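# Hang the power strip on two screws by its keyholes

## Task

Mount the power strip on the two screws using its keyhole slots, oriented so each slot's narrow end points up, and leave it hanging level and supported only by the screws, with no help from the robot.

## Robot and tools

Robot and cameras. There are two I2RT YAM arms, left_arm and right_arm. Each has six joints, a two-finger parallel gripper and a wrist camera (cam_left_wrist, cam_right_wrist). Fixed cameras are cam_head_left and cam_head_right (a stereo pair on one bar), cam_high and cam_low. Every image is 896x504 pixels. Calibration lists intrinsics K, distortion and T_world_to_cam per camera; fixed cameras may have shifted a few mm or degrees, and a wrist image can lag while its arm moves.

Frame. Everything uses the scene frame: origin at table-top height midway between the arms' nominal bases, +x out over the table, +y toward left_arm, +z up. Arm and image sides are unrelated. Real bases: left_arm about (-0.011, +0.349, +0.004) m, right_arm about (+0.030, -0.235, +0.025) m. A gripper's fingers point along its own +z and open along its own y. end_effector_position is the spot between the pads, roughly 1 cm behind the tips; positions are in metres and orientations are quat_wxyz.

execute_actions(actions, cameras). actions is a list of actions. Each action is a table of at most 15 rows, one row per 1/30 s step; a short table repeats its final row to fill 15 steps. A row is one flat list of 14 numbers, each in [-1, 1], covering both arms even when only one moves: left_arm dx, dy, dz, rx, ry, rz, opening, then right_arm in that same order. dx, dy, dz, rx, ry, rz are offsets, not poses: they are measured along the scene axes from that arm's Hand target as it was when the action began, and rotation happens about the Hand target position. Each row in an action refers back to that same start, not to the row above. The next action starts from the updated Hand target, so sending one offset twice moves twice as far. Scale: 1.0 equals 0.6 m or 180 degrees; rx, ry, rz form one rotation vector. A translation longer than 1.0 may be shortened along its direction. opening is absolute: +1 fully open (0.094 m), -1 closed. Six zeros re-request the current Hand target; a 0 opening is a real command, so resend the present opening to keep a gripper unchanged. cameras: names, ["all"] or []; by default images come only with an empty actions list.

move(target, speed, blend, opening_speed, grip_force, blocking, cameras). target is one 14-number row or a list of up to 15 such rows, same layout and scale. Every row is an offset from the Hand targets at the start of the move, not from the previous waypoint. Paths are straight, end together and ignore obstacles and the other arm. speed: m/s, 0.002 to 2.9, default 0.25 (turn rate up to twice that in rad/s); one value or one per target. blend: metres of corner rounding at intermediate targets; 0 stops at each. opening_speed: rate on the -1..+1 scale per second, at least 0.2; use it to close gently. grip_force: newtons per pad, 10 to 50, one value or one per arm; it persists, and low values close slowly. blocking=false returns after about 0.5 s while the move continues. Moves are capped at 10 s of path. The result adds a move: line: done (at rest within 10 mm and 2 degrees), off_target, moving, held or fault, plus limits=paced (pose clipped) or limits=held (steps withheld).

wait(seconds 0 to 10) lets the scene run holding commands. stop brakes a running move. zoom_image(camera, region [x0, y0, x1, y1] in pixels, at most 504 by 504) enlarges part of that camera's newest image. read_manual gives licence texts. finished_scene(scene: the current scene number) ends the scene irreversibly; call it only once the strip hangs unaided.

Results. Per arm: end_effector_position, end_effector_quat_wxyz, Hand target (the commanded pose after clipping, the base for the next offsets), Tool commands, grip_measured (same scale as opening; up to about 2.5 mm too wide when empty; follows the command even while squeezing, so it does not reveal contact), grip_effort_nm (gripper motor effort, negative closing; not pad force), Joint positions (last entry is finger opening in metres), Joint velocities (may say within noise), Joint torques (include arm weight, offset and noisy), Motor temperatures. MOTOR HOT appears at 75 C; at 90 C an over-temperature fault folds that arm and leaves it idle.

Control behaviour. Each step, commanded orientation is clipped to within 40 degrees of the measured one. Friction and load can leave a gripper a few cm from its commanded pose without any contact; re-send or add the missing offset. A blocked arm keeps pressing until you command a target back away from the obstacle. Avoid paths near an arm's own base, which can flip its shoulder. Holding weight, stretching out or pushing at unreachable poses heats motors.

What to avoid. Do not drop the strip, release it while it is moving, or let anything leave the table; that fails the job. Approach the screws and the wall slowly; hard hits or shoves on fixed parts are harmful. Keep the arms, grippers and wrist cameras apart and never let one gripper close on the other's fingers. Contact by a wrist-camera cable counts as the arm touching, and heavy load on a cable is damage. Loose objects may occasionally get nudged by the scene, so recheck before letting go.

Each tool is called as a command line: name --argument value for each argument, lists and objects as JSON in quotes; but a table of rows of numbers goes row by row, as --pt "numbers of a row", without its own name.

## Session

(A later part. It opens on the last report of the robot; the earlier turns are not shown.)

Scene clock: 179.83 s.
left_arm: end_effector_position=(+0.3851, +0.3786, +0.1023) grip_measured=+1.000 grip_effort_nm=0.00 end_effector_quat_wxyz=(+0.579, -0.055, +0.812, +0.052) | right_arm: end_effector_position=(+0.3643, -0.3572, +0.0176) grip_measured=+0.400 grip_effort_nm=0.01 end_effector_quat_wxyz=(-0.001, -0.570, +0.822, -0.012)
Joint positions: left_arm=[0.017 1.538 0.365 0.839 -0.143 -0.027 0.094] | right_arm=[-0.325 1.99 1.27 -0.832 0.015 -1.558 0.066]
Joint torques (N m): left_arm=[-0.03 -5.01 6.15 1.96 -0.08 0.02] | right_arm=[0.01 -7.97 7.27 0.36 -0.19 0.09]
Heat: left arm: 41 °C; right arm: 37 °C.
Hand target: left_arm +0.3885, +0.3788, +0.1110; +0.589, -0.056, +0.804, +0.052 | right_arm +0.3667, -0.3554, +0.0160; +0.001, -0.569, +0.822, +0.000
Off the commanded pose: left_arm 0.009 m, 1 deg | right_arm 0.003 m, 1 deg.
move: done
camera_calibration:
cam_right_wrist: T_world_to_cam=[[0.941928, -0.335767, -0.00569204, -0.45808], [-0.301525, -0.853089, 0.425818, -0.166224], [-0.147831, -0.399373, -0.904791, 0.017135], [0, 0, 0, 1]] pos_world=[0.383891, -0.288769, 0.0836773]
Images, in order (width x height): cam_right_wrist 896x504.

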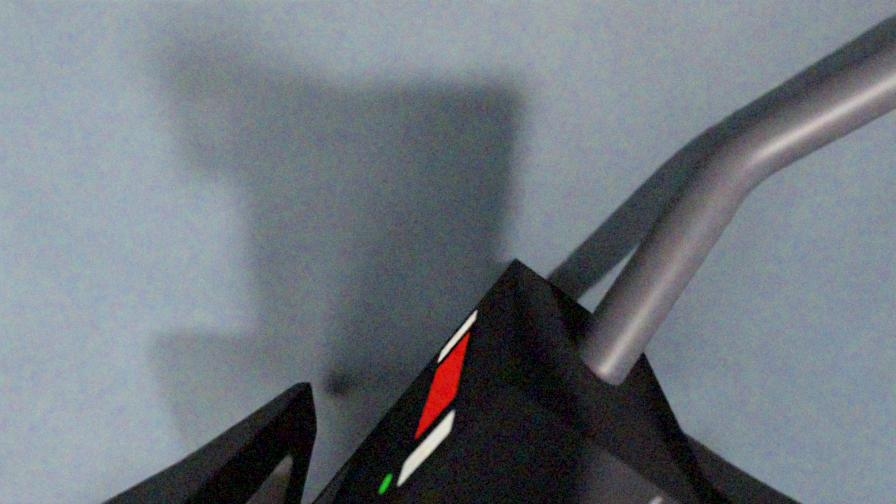

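execute_actions --actions '[]'

Scene clock: 180.37 s.
left_arm: end_effector_position=(+0.3851, +0.3786, +0.1023) grip_measured=+1.000 grip_effort_nm=0.00 end_effector_quat_wxyz=(+0.579, -0.055, +0.812, +0.052) | right_arm: end_effector_position=(+0.3643, -0.3572, +0.0176) grip_measured=+0.400 grip_effort_nm=0.01 end_effector_quat_wxyz=(-0.001, -0.570, +0.822, -0.012)
Joint positions: left_arm=[0.017 1.538 0.365 0.839 -0.143 -0.027 0.094] | right_arm=[-0.325 1.99 1.27 -0.832 0.015 -1.558 0.066]
Joint velocities: within noise
Joint torques (N m): left_arm=[-0.02 -5.03 6.15 1.96 -0.08 0.03] | right_arm=[-0.1 -7.88 7.16 0.35 -0.18 0.04]
Motor temperatures (°C): left_arm=[26 30 41 39 27 27 26] | right_arm=[28 35 37 32 27 26 25]
Heat: left arm: 41 °C; right arm: 37 °C.
Hand target: left_arm +0.3885, +0.3788, +0.1110; +0.589, -0.056, +0.804, +0.052 | right_arm +0.3667, -0.3554, +0.0160; +0.001, -0.569, +0.822, +0.000
Tool commands: left_gripper/opening=+1.0 right_gripper/opening=+0.4
Off the commanded pose: left_arm 0.009 m, 1 deg | right_arm 0.003 m, 1 deg.
camera_calibration:
cam_left_wrist: T_world_to_cam=[[0.153641, -0.98794, -0.0191974, 0.316345], [-0.680595, -0.0917191, -0.726896, 0.409091], [0.716369, 0.124747, -0.686479, -0.165614], [0, 0, 0, 1]] pos_world=[0.348462, 0.370711, 0.189749]
cam_right_wrist: T_world_to_cam=[[0.941805, -0.336112, -0.00572814, -0.458129], [-0.301815, -0.85296, 0.425873, -0.166079], [-0.148027, -0.39936, -0.904765, 0.0172124], [0, 0, 0, 1]] pos_world=[0.383891, -0.288768, 0.0836776]

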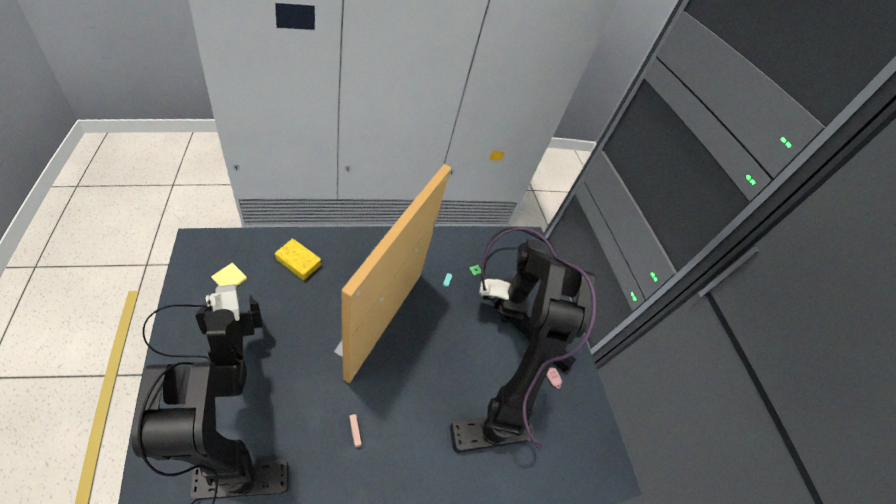

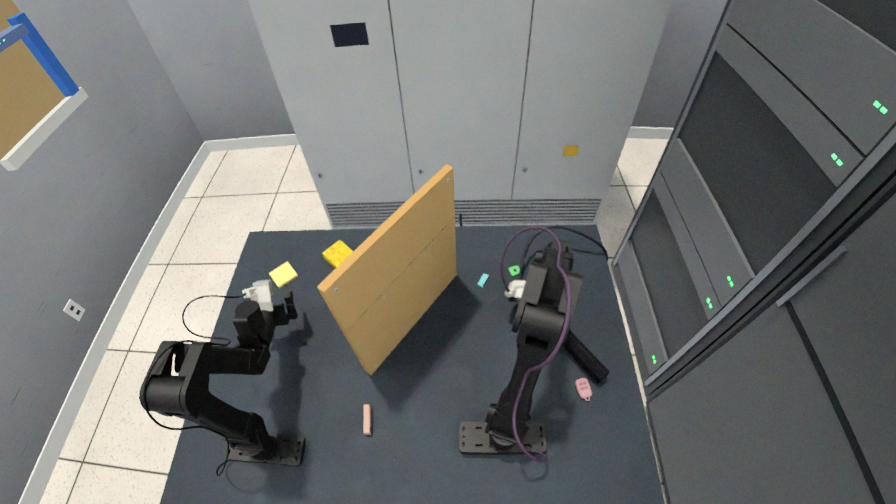

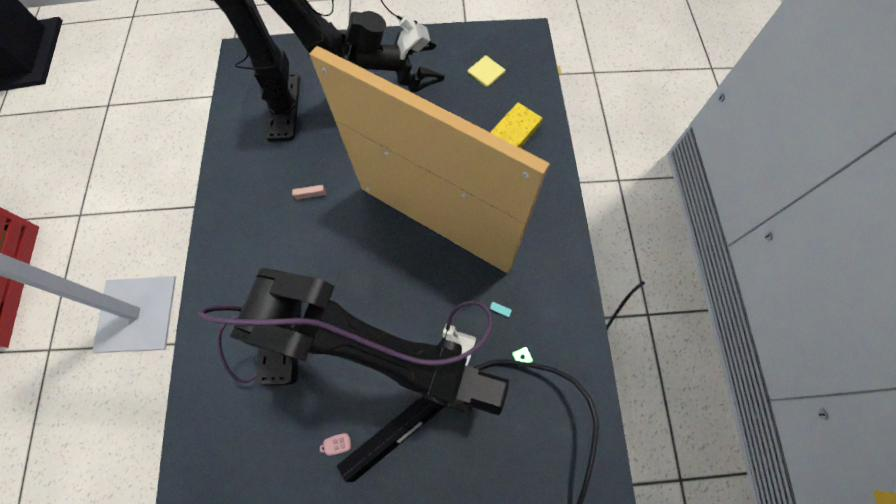

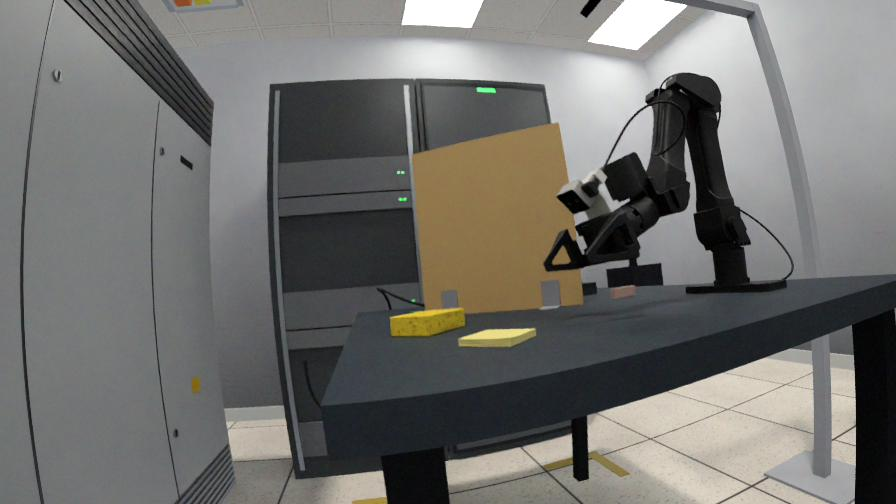

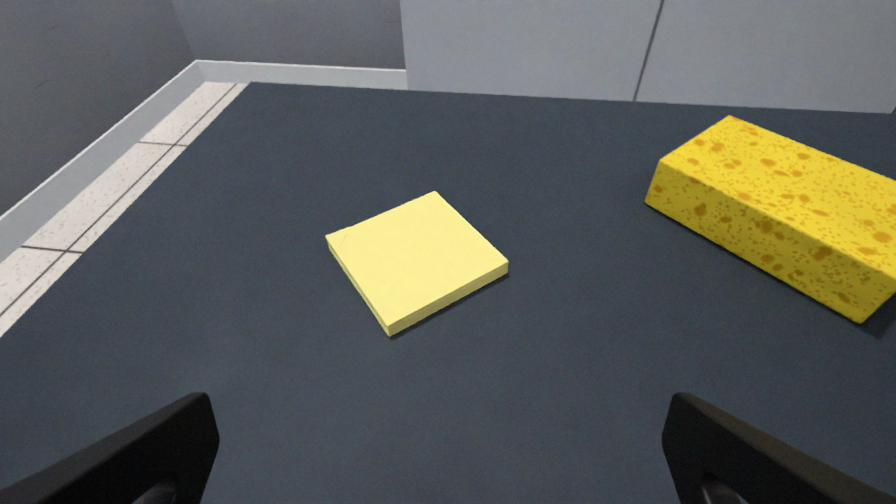

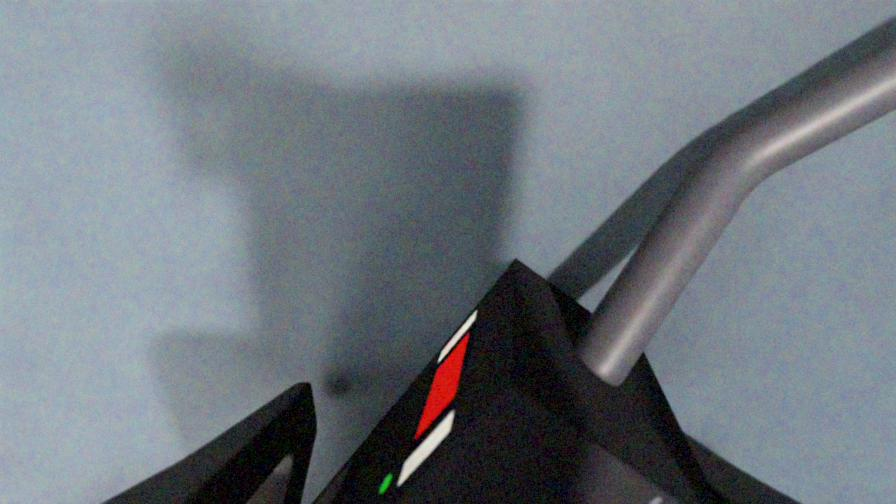

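move --pt "0 0 0 0 0 0 1.0 0 0 0.003 0 0 0 1.0" --pt "0 0 0 0 0 0 1.0 0 0 0.22 0 0 0 1.0" --speed 0.2 --cameras '["cam_right_wrist", "cam_high"]'

Scene clock: 194.20 s.
left_arm: end_effector_position=(+0.3851, +0.3786, +0.1023) grip_measured=+1.000 grip_effort_nm=0.00 end_effector_quat_wxyz=(+0.579, -0.055, +0.812, +0.052) | right_arm: end_effector_position=(+0.3652, -0.3576, +0.1348) grip_measured=+0.999 grip_effort_nm=0.07 end_effector_quat_wxyz=(-0.013, -0.567, +0.824, +0.005)
Joint positions: left_arm=[0.017 1.538 0.365 0.839 -0.143 -0.027 0.094] | right_arm=[-0.326 1.921 1.656 -1.329 0.015 -1.551 0.094]
Joint torques (N m): left_arm=[-0.02 -5.03 6.15 1.96 -0.08 0.03] | right_arm=[0.08 -11.6 7.51 0.31 -0.17 -0.03]
Heat: left arm: 41 °C; right arm: 38 °C.
Hand target: left_arm +0.3885, +0.3788, +0.1110; +0.589, -0.056, +0.804, +0.052 | right_arm +0.3667, -0.3554, +0.1481; +0.001, -0.569, +0.822, +0.000
Off the commanded pose: left_arm 0.009 m, 1 deg | right_arm 0.013 m, 2 deg.
move: off_target (right_arm)
camera_calibration:
cam_right_wrist: T_world_to_cam=[[0.93846, -0.342202, -0.0468122, -0.453853], [-0.291225, -0.856856, 0.425423, -0.221274], [-0.185692, -0.38561, -0.903783, 0.141746], [0, 0, 0, 1]] pos_world=[0.387803, -0.290251, 0.200997]
Images, in order (width x height): cam_high 896x504, cam_right_wrist 896x504.

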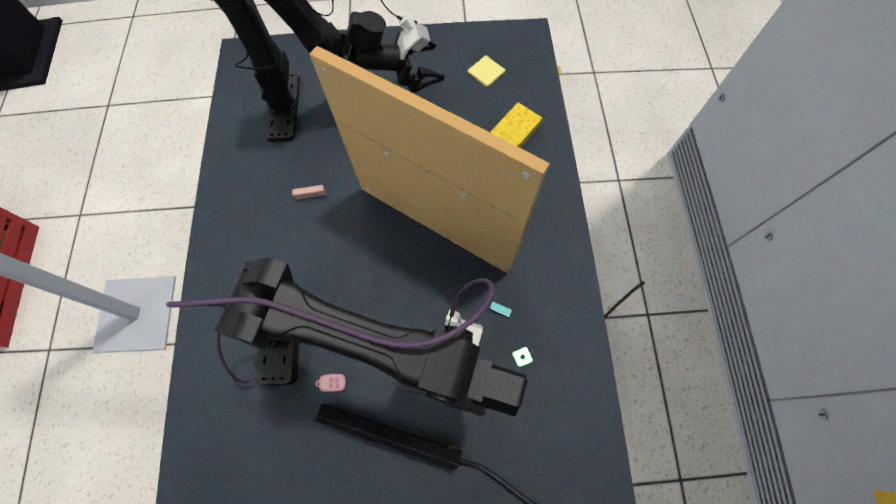

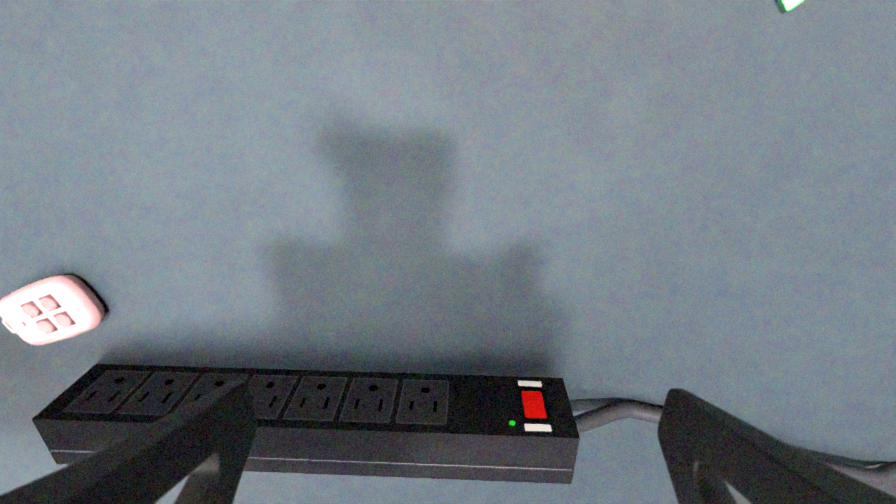

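move --pt "0 0 0 0 0 0 1.0 -0.1545 -0.166 -0.04 0 0 -0.4939 1.0" --pt "0 0 0 0 0 0 1.0 -0.1545 -0.166 -0.199 0 0 -0.4939 1.0" --pt "0 0 0 0 0 0 1.0 -0.1545 -0.166 -0.199 0 0 -0.4939 -0.45" --speed '[0.4, 0.2, 0.2]' --blend '[0.015, 0, 0]' --opening_speed 1.0 --cameras '["cam_right_wrist", "cam_high"]'

Scene clock: 231.83 s.
left_arm: end_effector_position=(+0.3851, +0.3786, +0.1023) grip_measured=+1.000 grip_effort_nm=0.00 end_effector_quat_wxyz=(+0.579, -0.055, +0.812, +0.052) | right_arm: end_effector_position=(+0.2726, -0.4551, +0.0333) grip_measured=-0.296 grip_effort_nm=-1.03 end_effector_quat_wxyz=(-0.001, +0.169, +0.986, -0.003)
Joint positions: left_arm=[0.017 1.538 0.365 0.839 -0.143 -0.027 0.094] | right_arm=[-0.717 1.881 1.186 -0.874 0.005 -0.398 0.033]
Joint torques (N m): left_arm=[-0.02 -5.03 6.13 1.97 -0.08 0.03] | right_arm=[0.14 -8.06 4.44 0.68 -0.04 0]
Heat: left arm: 41 °C; right arm: 38 °C.
Hand target: left_arm +0.3885, +0.3788, +0.1110; +0.589, -0.056, +0.804, +0.052 | right_arm +0.2739, -0.4551, +0.0287; +0.000, +0.170, +0.985, -0.001
Off the commanded pose: left_arm 0.009 m, 1 deg | right_arm 0.005 m, 0 deg.
move: done
camera_calibration:
cam_right_wrist: T_world_to_cam=[[-0.317078, -0.94821, -0.0189656, -0.339487], [-0.866089, 0.281352, 0.413196, 0.386481], [-0.386461, 0.147441, -0.910445, 0.292841], [0, 0, 0, 1]] pos_world=[0.340254, -0.473818, 0.100484]
Images, in order (width x height): cam_high 896x504, cam_right_wrist 896x504.

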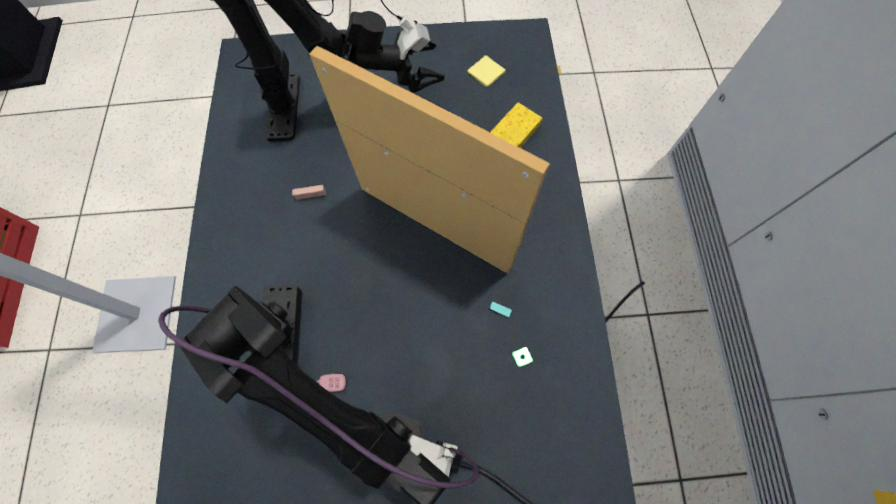

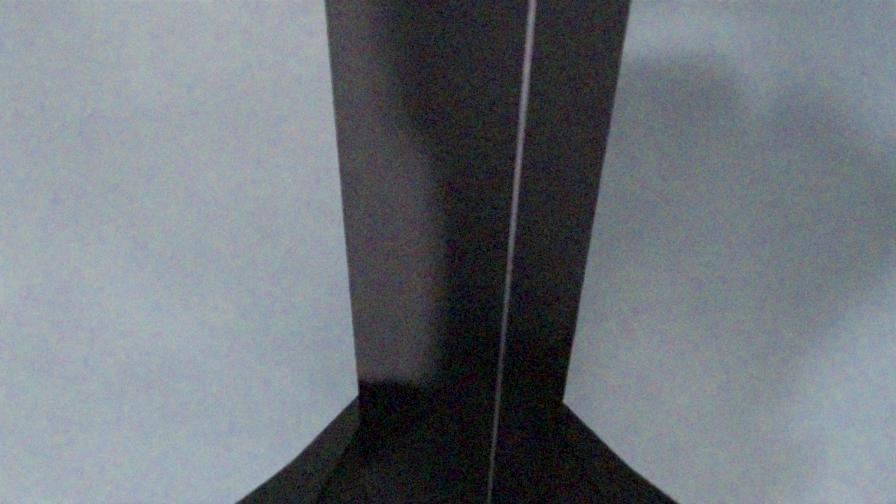

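move --pt "0 0 0 0 0 0 1.0 0.0185 0.0418 0.152 0 0 0 -0.45" --pt "0 0 0 0 0 0 1.0 0.11 0.1585 0.2355 0 0 -0.1944 -0.45" --pt "0 0 0 0 0 0 1.0 0.185 0.2585 0.2355 0.1082 -0.1385 -0.3524 -0.45" --pt "0 0 0 0 0 0 1.0 0.2018 0.2918 0.1355 0.2335 -0.2989 -0.3199 -0.45" --speed 0.35 --blend '[0.02, 0.03, 0.03, 0]' --cameras '["cam_high", "cam_head_right", "cam_right_wrist"]'

Scene clock: 239.77 s.
left_arm: end_effector_position=(+0.3851, +0.3786, +0.1023) grip_measured=+1.000 grip_effort_nm=0.00 end_effector_quat_wxyz=(+0.579, -0.055, +0.812, +0.052) | right_arm: end_effector_position=(+0.3887, -0.2805, +0.0996) grip_measured=-0.296 grip_effort_nm=-1.03 end_effector_quat_wxyz=(+0.341, +0.583, +0.629, +0.385)
Joint positions: left_arm=[0.017 1.538 0.365 0.839 -0.143 -0.027 0.094] | right_arm=[-0.279 1.403 0.346 0.532 -0.349 1.397 0.033]
Joint torques (N m): left_arm=[-0.02 -5.03 6.13 1.96 -0.09 0.03] | right_arm=[0.58 -3.89 4.93 2.58 -0.18 0.07]
Heat: left arm: 41 °C; right arm: 37 °C.
Hand target: left_arm +0.3885, +0.3788, +0.1110; +0.589, -0.056, +0.804, +0.052 | right_arm +0.3950, -0.2799, +0.1100; +0.361, +0.568, +0.624, +0.397
Off the commanded pose: left_arm 0.009 m, 1 deg | right_arm 0.012 m, 3 deg.
move: off_target (right_arm)
camera_calibration:
cam_right_wrist: T_world_to_cam=[[-0.448252, -0.0389015, -0.89306, 0.257167], [-0.453719, 0.870696, 0.189807, 0.4378], [0.770201, 0.49028, -0.407942, -0.0312838], [0, 0, 0, 1]] pos_world=[0.338009, -0.355849, 0.133806]
Images, in order (width x height): cam_head_right 896x504, cam_high 896x504, cam_right_wrist 896x504.

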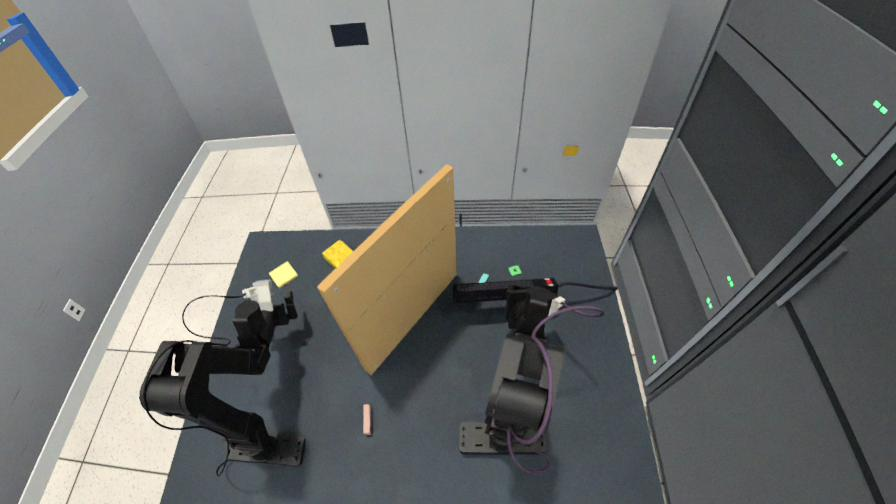

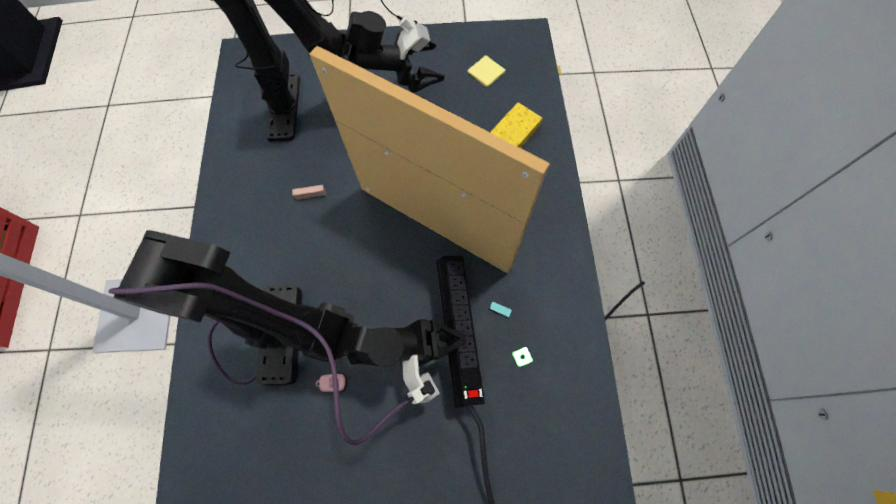

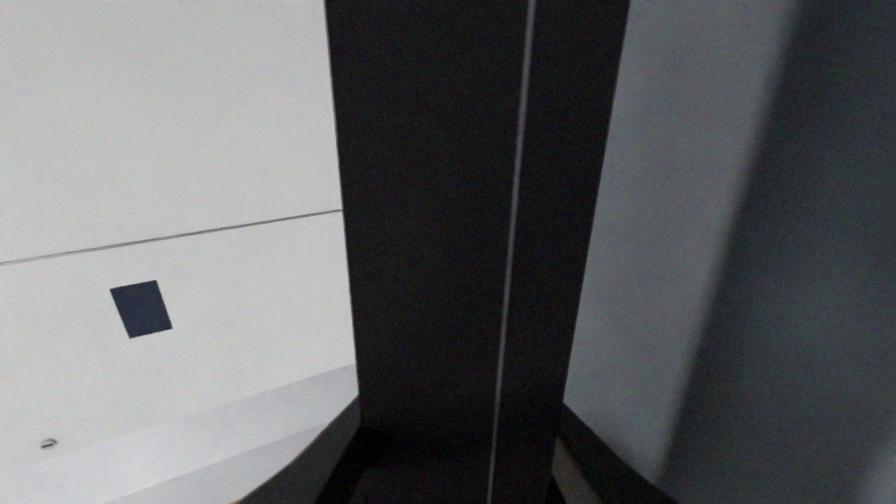

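move --pt "0 0 0 0 0 0 1.0 0 0 -0.10 0 0 0 -0.45" --pt "0 0 0 0 0 0 1.0 0 0 -0.125 0 0 0 -0.45" --speed '[0.15, 0.05]' --blend '[0.005, 0]' --cameras '["cam_right_wrist"]'

Scene clock: 242.33 s.
left_arm: end_effector_position=(+0.3851, +0.3786, +0.1023) grip_measured=+1.000 grip_effort_nm=0.01 end_effector_quat_wxyz=(+0.579, -0.055, +0.812, +0.052) | right_arm: end_effector_position=(+0.3929, -0.2793, +0.0311) grip_measured=-0.296 grip_effort_nm=-1.03 end_effector_quat_wxyz=(+0.350, +0.572, +0.629, +0.392)
Joint positions: left_arm=[0.017 1.538 0.365 0.839 -0.143 -0.027 0.094] | right_arm=[-0.276 1.897 0.265 1.135 -0.356 1.392 0.033]
Joint torques (N m): left_arm=[-0.03 -5.03 6.13 1.96 -0.08 0.03] | right_arm=[0.24 -5.01 1.95 2.36 -0.08 0.08]
Heat: left arm: 41 °C; right arm: 37 °C.
Hand target: left_arm +0.3885, +0.3788, +0.1110; +0.589, -0.056, +0.804, +0.052 | right_arm +0.3950, -0.2799, +0.0351; +0.361, +0.568, +0.624, +0.397
Off the commanded pose: left_arm 0.009 m, 1 deg | right_arm 0.004 m, 2 deg.
move: done
camera_calibration:
cam_right_wrist: T_world_to_cam=[[-0.42216, -0.0516014, -0.905052, 0.184573], [-0.46866, 0.867029, 0.169172, 0.45721], [0.775976, 0.495579, -0.390208, -0.0643147], [0, 0, 0, 1]] pos_world=[0.342102, -0.355017, 0.0646047]
Images, in order (width x height): cam_right_wrist 896x504.

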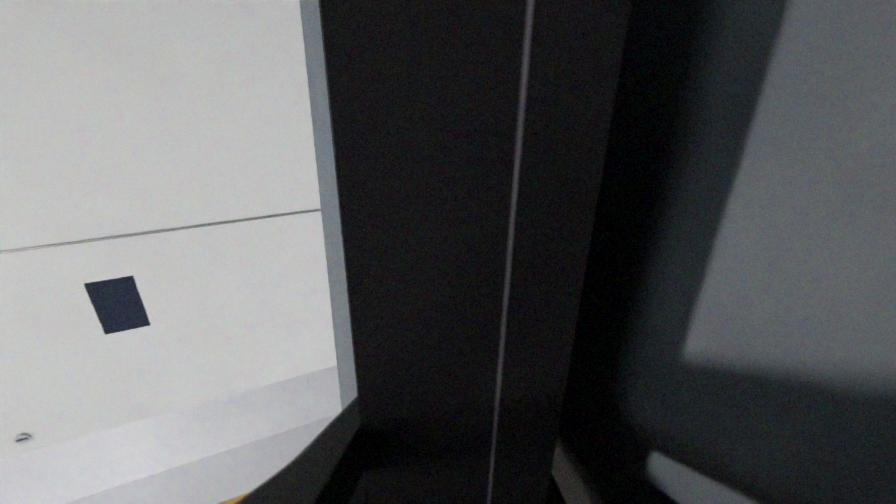

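move --target '[0, 0, 0, 0, 0, 0, 1.0, 0, 0, -0.005, 0, 0, 0, 0.08]' --speed 0.05 --opening_speed 0.5 --cameras '["cam_right_wrist", "cam_high"]'

Scene clock: 244.10 s.
left_arm: end_effector_position=(+0.3851, +0.3786, +0.1023) grip_measured=+1.000 grip_effort_nm=0.00 end_effector_quat_wxyz=(+0.579, -0.055, +0.812, +0.052) | right_arm: end_effector_position=(+0.3958, -0.2802, +0.0341) grip_measured=+0.078 grip_effort_nm=0.08 end_effector_quat_wxyz=(+0.359, +0.569, +0.624, +0.399)
Joint positions: left_arm=[0.017 1.538 0.365 0.839 -0.143 -0.027 0.094] | right_arm=[-0.276 1.918 0.265 1.183 -0.356 1.402 0.051]
Joint torques (N m): left_arm=[-0.03 -5.03 6.15 1.97 -0.08 0.03] | right_arm=[0.38 -4.67 1.8 2.13 -0.09 0]
Heat: left arm: 41 °C; right arm: 36 °C.
Hand target: left_arm +0.3885, +0.3788, +0.1110; +0.589, -0.056, +0.804, +0.052 | right_arm +0.3950, -0.2799, +0.0320; +0.361, +0.568, +0.624, +0.397
Off the commanded pose: left_arm 0.009 m, 1 deg | right_arm 0.002 m, 0 deg.
move: done
camera_calibration:
cam_right_wrist: T_world_to_cam=[[-0.399989, -0.0488708, -0.915216, 0.180756], [-0.468993, 0.868849, 0.158575, 0.459828], [0.787435, 0.492658, -0.37045, -0.0709726], [0, 0, 0, 1]] pos_world=[0.343843, -0.355723, 0.0662213]
Images, in order (width x height): cam_high 896x504, cam_right_wrist 896x504.

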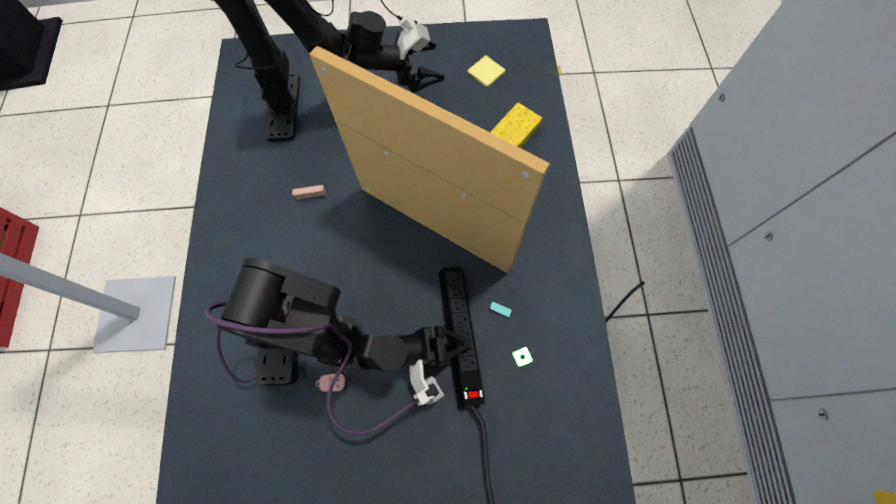

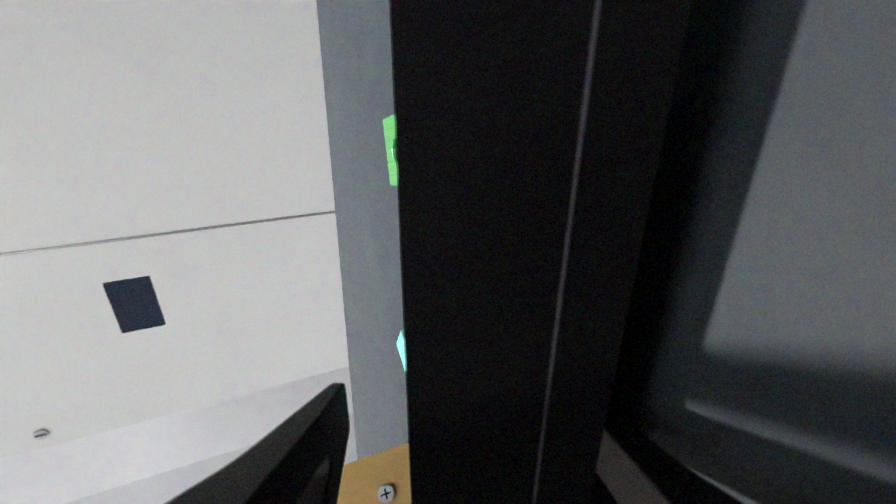

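move --pt "0 0 0 0 0 0 1.0 -0.0833 -0.0083 0.0 0 0 0 0.08" --pt "0 0 0 0 0 0 1.0 -0.0833 -0.0167 0.17 -0.034 0.3589 0 0.08" --pt "0 0 0 0 0 0 1.0 0.0 -0.0167 0.19 -0.2622 0.282 0.3686 0.08" --speed '[0.1, 0.4, 0.4]' --blend '[0.008, 0.03, 0]' --cameras '["cam_high"]'

move --target '[0, 0, 0, 0, 0, 0, 1.0, 0.0012, -0.0033, -0.04, 0, 0, 0.5833, 1.0]' --speed 0.4 --cameras '["cam_right_wrist", "cam_high"]'

Scene clock: 251.57 s.
left_arm: end_effector_position=(+0.3851, +0.3786, +0.1023) grip_measured=+1.000 grip_effort_nm=0.01 end_effector_quat_wxyz=(+0.579, -0.055, +0.812, +0.052) | right_arm: end_effector_position=(+0.3913, -0.2897, +0.1452) grip_measured=+0.078 grip_effort_nm=0.08 end_effector_quat_wxyz=(+0.002, +0.089, +0.996, +0.004)
Joint positions: left_arm=[0.017 1.538 0.365 0.839 -0.143 -0.027 0.094] | right_arm=[-0.136 1.928 1.707 -1.346 -0.008 0.022 0.051]
Joint torques (N m): left_arm=[-0.02 -5.03 6.15 1.97 -0.08 0.02] | right_arm=[0.42 -8.31 8.23 0.47 0.07 -0.05]
Heat: left arm: 41 °C; right arm: 36 °C.
Hand target: left_arm +0.3885, +0.3788, +0.1110; +0.589, -0.056, +0.804, +0.052 | right_arm +0.3950, -0.2899, +0.1461; +0.000, +0.084, +0.996, +0.000
Off the commanded pose: left_arm 0.009 m, 1 deg | right_arm 0.004 m, 1 deg.
move: done
Images, in order (width x height): cam_high 896x504.

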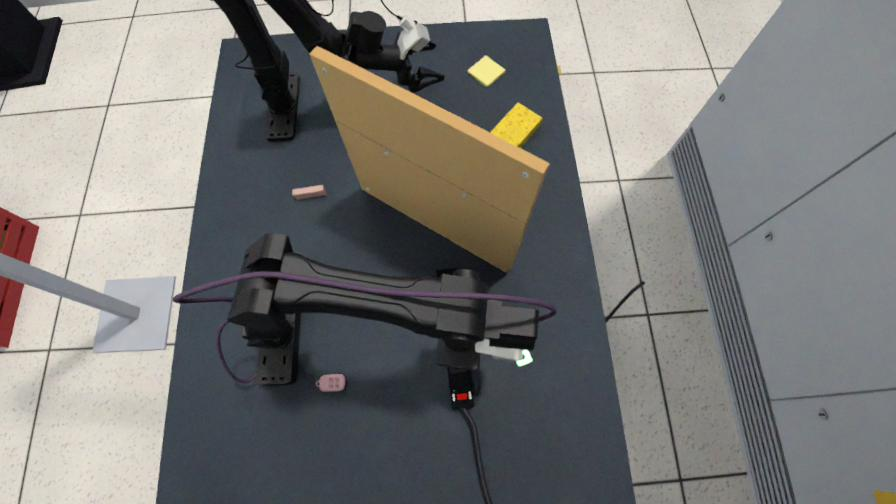

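Scene clock: 254.77 s.
left_arm: end_effector_position=(+0.3851, +0.3786, +0.1023) grip_measured=+1.000 grip_effort_nm=0.00 end_effector_quat_wxyz=(+0.579, -0.055, +0.812, +0.052) | right_arm: end_effector_position=(+0.3965, -0.2924, +0.1313) grip_measured=+0.999 grip_effort_nm=0.08 end_effector_quat_wxyz=(-0.005, +0.737, -0.676, +0.009)
Joint positions: left_arm=[0.017 1.538 0.365 0.839 -0.143 -0.027 0.094] | right_arm=[-0.136 1.935 1.661 -1.277 0.002 -1.813 0.094]
Joint torques (N m): left_arm=[-0.03 -5.01 6.15 1.96 -0.09 0.03] | right_arm=[0.01 -8.31 4.31 0.68 -0.07 -0.11]
Heat: left arm: 41 °C; right arm: 36 °C.
Hand target: left_arm +0.3885, +0.3788, +0.1110; +0.589, -0.056, +0.804, +0.052 | right_arm +0.3957, -0.2919, +0.1220; +0.000, +0.740, -0.673, +0.000
Off the commanded pose: left_arm 0.009 m, 1 deg | right_arm 0.009 m, 1 deg.
move: done
camera_calibration:
cam_right_wrist: T_world_to_cam=[[0.994835, 0.101362, -0.00531901, -0.359223], [0.0942554, -0.903097, 0.418966, -0.3203], [0.0376638, -0.417303, -0.907987, 0.0723305], [0, 0, 0, 1]] pos_world=[0.384833, -0.222666, 0.197959]
Images, in order (width x height): cam_high 896x504, cam_right_wrist 896x504.

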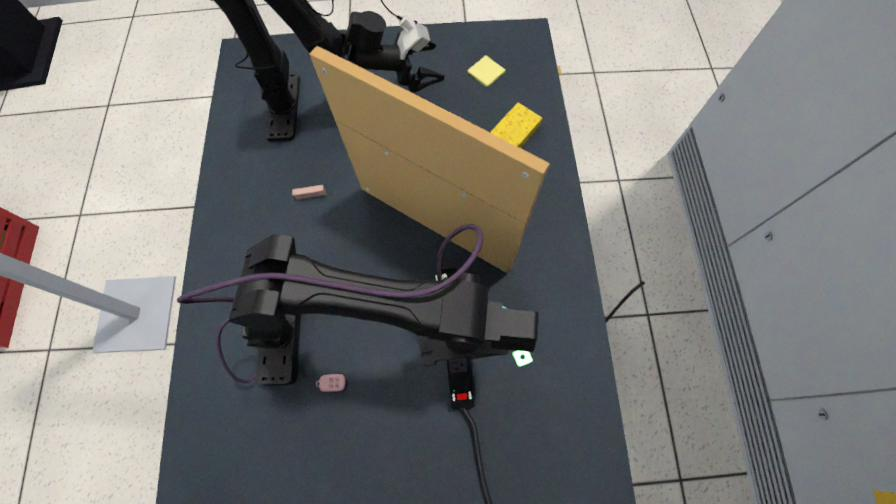

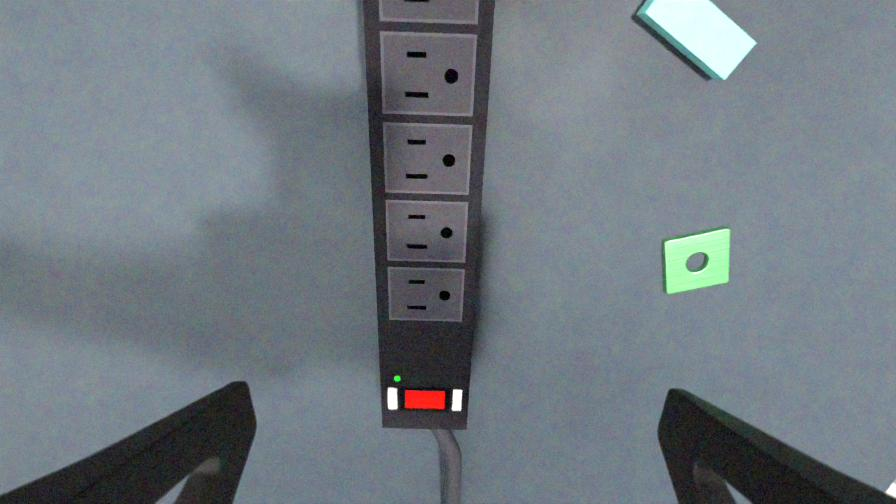

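move --pt "0 0 0 0 0 0 1.0 -0.017 -0.0225 -0.06 0 0 -0.006 1.0" --pt "0 0 0 0 0 0 1.0 -0.017 -0.0225 -0.185 0 0 -0.006 1.0" --pt "0 0 0 0 0 0 1.0 -0.017 -0.0225 -0.185 0 0 -0.006 -0.2" --speed '[0.2, 0.2, 0.2]' --blend '[0.01, 0, 0]' --opening_speed 0.9 --cameras '["cam_right_wrist"]'

Scene clock: 260.27 s.
left_arm: end_effector_position=(+0.3851, +0.3786, +0.1023) grip_measured=+1.000 grip_effort_nm=0.00 end_effector_quat_wxyz=(+0.579, -0.055, +0.812, +0.052) | right_arm: end_effector_position=(+0.3867, -0.3061, +0.0159) grip_measured=-0.099 grip_effort_nm=-1.02 end_effector_quat_wxyz=(-0.001, +0.731, -0.682, +0.005)
Joint positions: left_arm=[0.017 1.538 0.365 0.839 -0.143 -0.027 0.094] | right_arm=[-0.177 2.028 1.319 -0.854 0.004 -1.836 0.042]
Joint torques (N m): left_arm=[-0.03 -5.03 6.15 1.96 -0.09 0.03] | right_arm=[-0.08 -9.26 4.56 0.66 -0.03 -0.03]
Heat: left arm: 41 °C; right arm: 36 °C.
Hand target: left_arm +0.3885, +0.3788, +0.1110; +0.589, -0.056, +0.804, +0.052 | right_arm +0.3856, -0.3054, +0.0110; +0.000, +0.733, -0.680, +0.000
Off the commanded pose: left_arm 0.009 m, 1 deg | right_arm 0.005 m, 1 deg.
move: done
camera_calibration:
cam_right_wrist: T_world_to_cam=[[0.996304, 0.0842144, -0.0169473, -0.354307], [0.0835787, -0.90472, 0.417728, -0.279764], [0.0198461, -0.417601, -0.908414, -0.0310108], [0, 0, 0, 1]] pos_world=[0.376995, -0.23622, 0.0826899]
Images, in order (width x height): cam_right_wrist 896x504.

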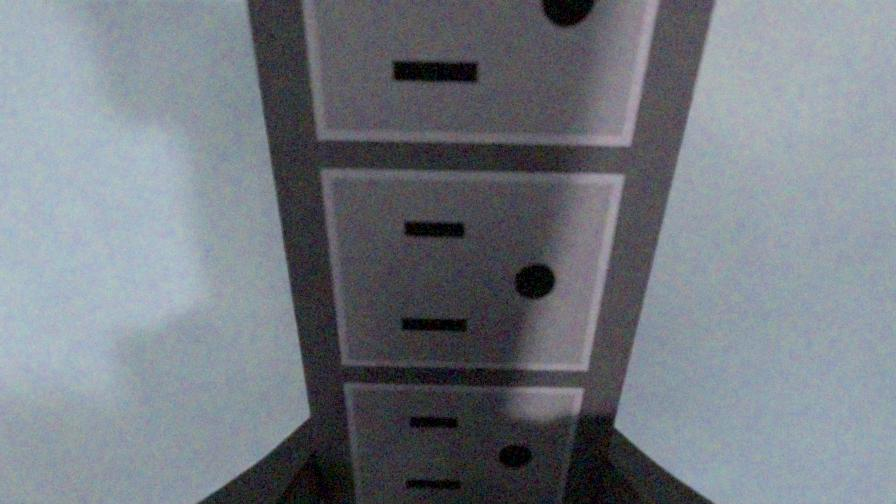

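move --pt "0 0 0 0 0 0 1.0 -0.0677 0.0007 0.0183 0 0 -0.25 -0.2" --pt "0 0 0 0 0 0 1.0 -0.126 0.0257 0.0183 0 0 -0.5 -0.2" --pt "0 0 0 0 0 0 1.0 -0.1593 0.0923 0.0183 0 0 -0.7156 -0.2" --speed 0.3 --blend '[0.02, 0.02, 0]' --cameras '["cam_right_wrist", "cam_high", "cam_head_right"]'

Scene clock: 270.57 s.
left_arm: end_effector_position=(+0.3851, +0.3786, +0.1023) grip_measured=+1.000 grip_effort_nm=0.00 end_effector_quat_wxyz=(+0.579, -0.055, +0.812, +0.052) | right_arm: end_effector_position=(+0.2989, -0.2663, +0.0190) grip_measured=-0.100 grip_effort_nm=-1.03 end_effector_quat_wxyz=(+0.011, +0.258, +0.966, -0.032)
Joint positions: left_arm=[0.017 1.538 0.365 0.839 -0.143 -0.027 0.094] | right_arm=[-0.053 1.705 0.896 -0.751 0.068 0.448 0.042]
Joint torques (N m): left_arm=[-0.03 -5.03 6.13 1.97 -0.09 0.03] | right_arm=[1.06 -9.25 3.29 0.29 -0.61 0.89]
Heat: left arm: 41 °C; right arm: 36 °C.
Hand target: left_arm +0.3885, +0.3788, +0.1110; +0.589, -0.056, +0.804, +0.052 | right_arm +0.2900, -0.2500, +0.0220; +0.000, +0.297, +0.955, +0.000
Off the commanded pose: left_arm 0.009 m, 1 deg | right_arm 0.019 m, 6 deg.
move: off_target (right_arm)
camera_calibration:
cam_right_wrist: T_world_to_cam=[[-0.484405, -0.874215, 0.0331559, -0.0836875], [-0.803879, 0.459744, 0.377378, 0.391645], [-0.345153, 0.15615, -0.925466, 0.252378], [0, 0, 0, 1]] pos_world=[0.361406, -0.292627, 0.0885432]
Images, in order (width x height): cam_head_right 896x504, cam_high 896x504, cam_right_wrist 896x504.

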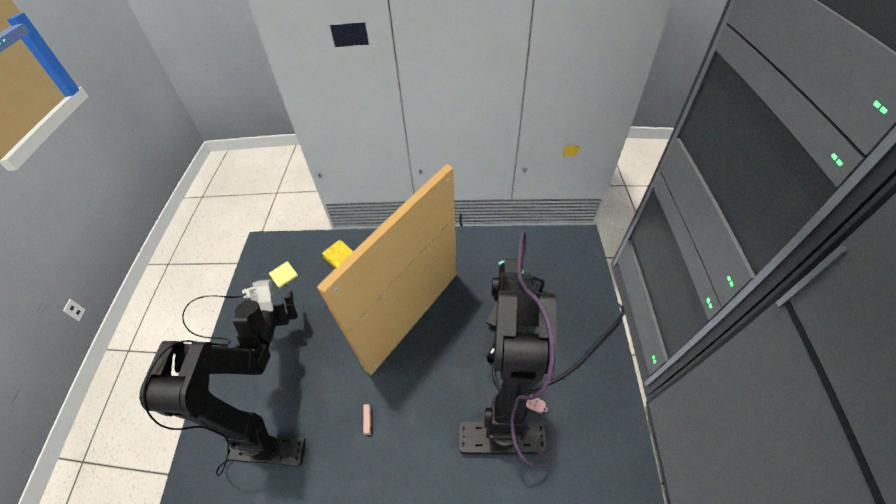

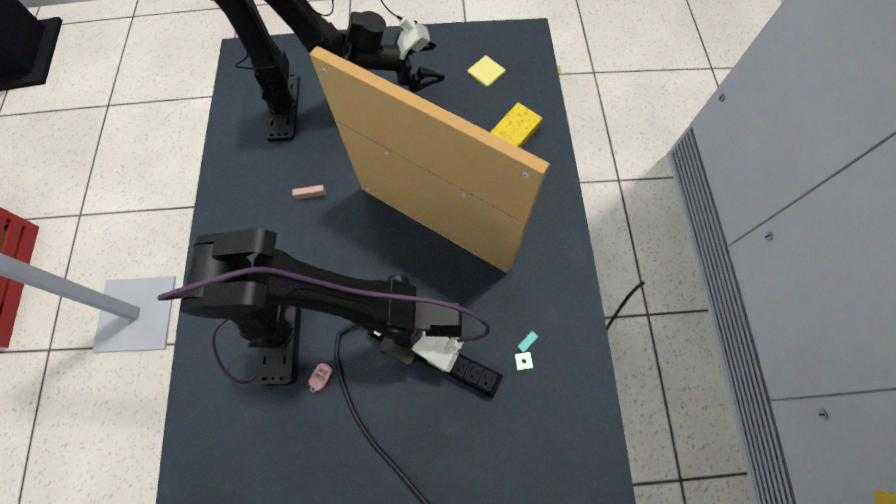

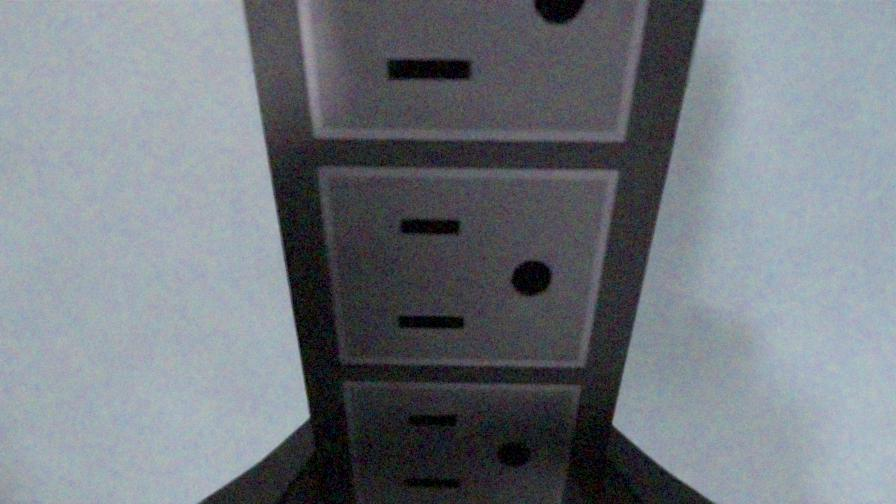

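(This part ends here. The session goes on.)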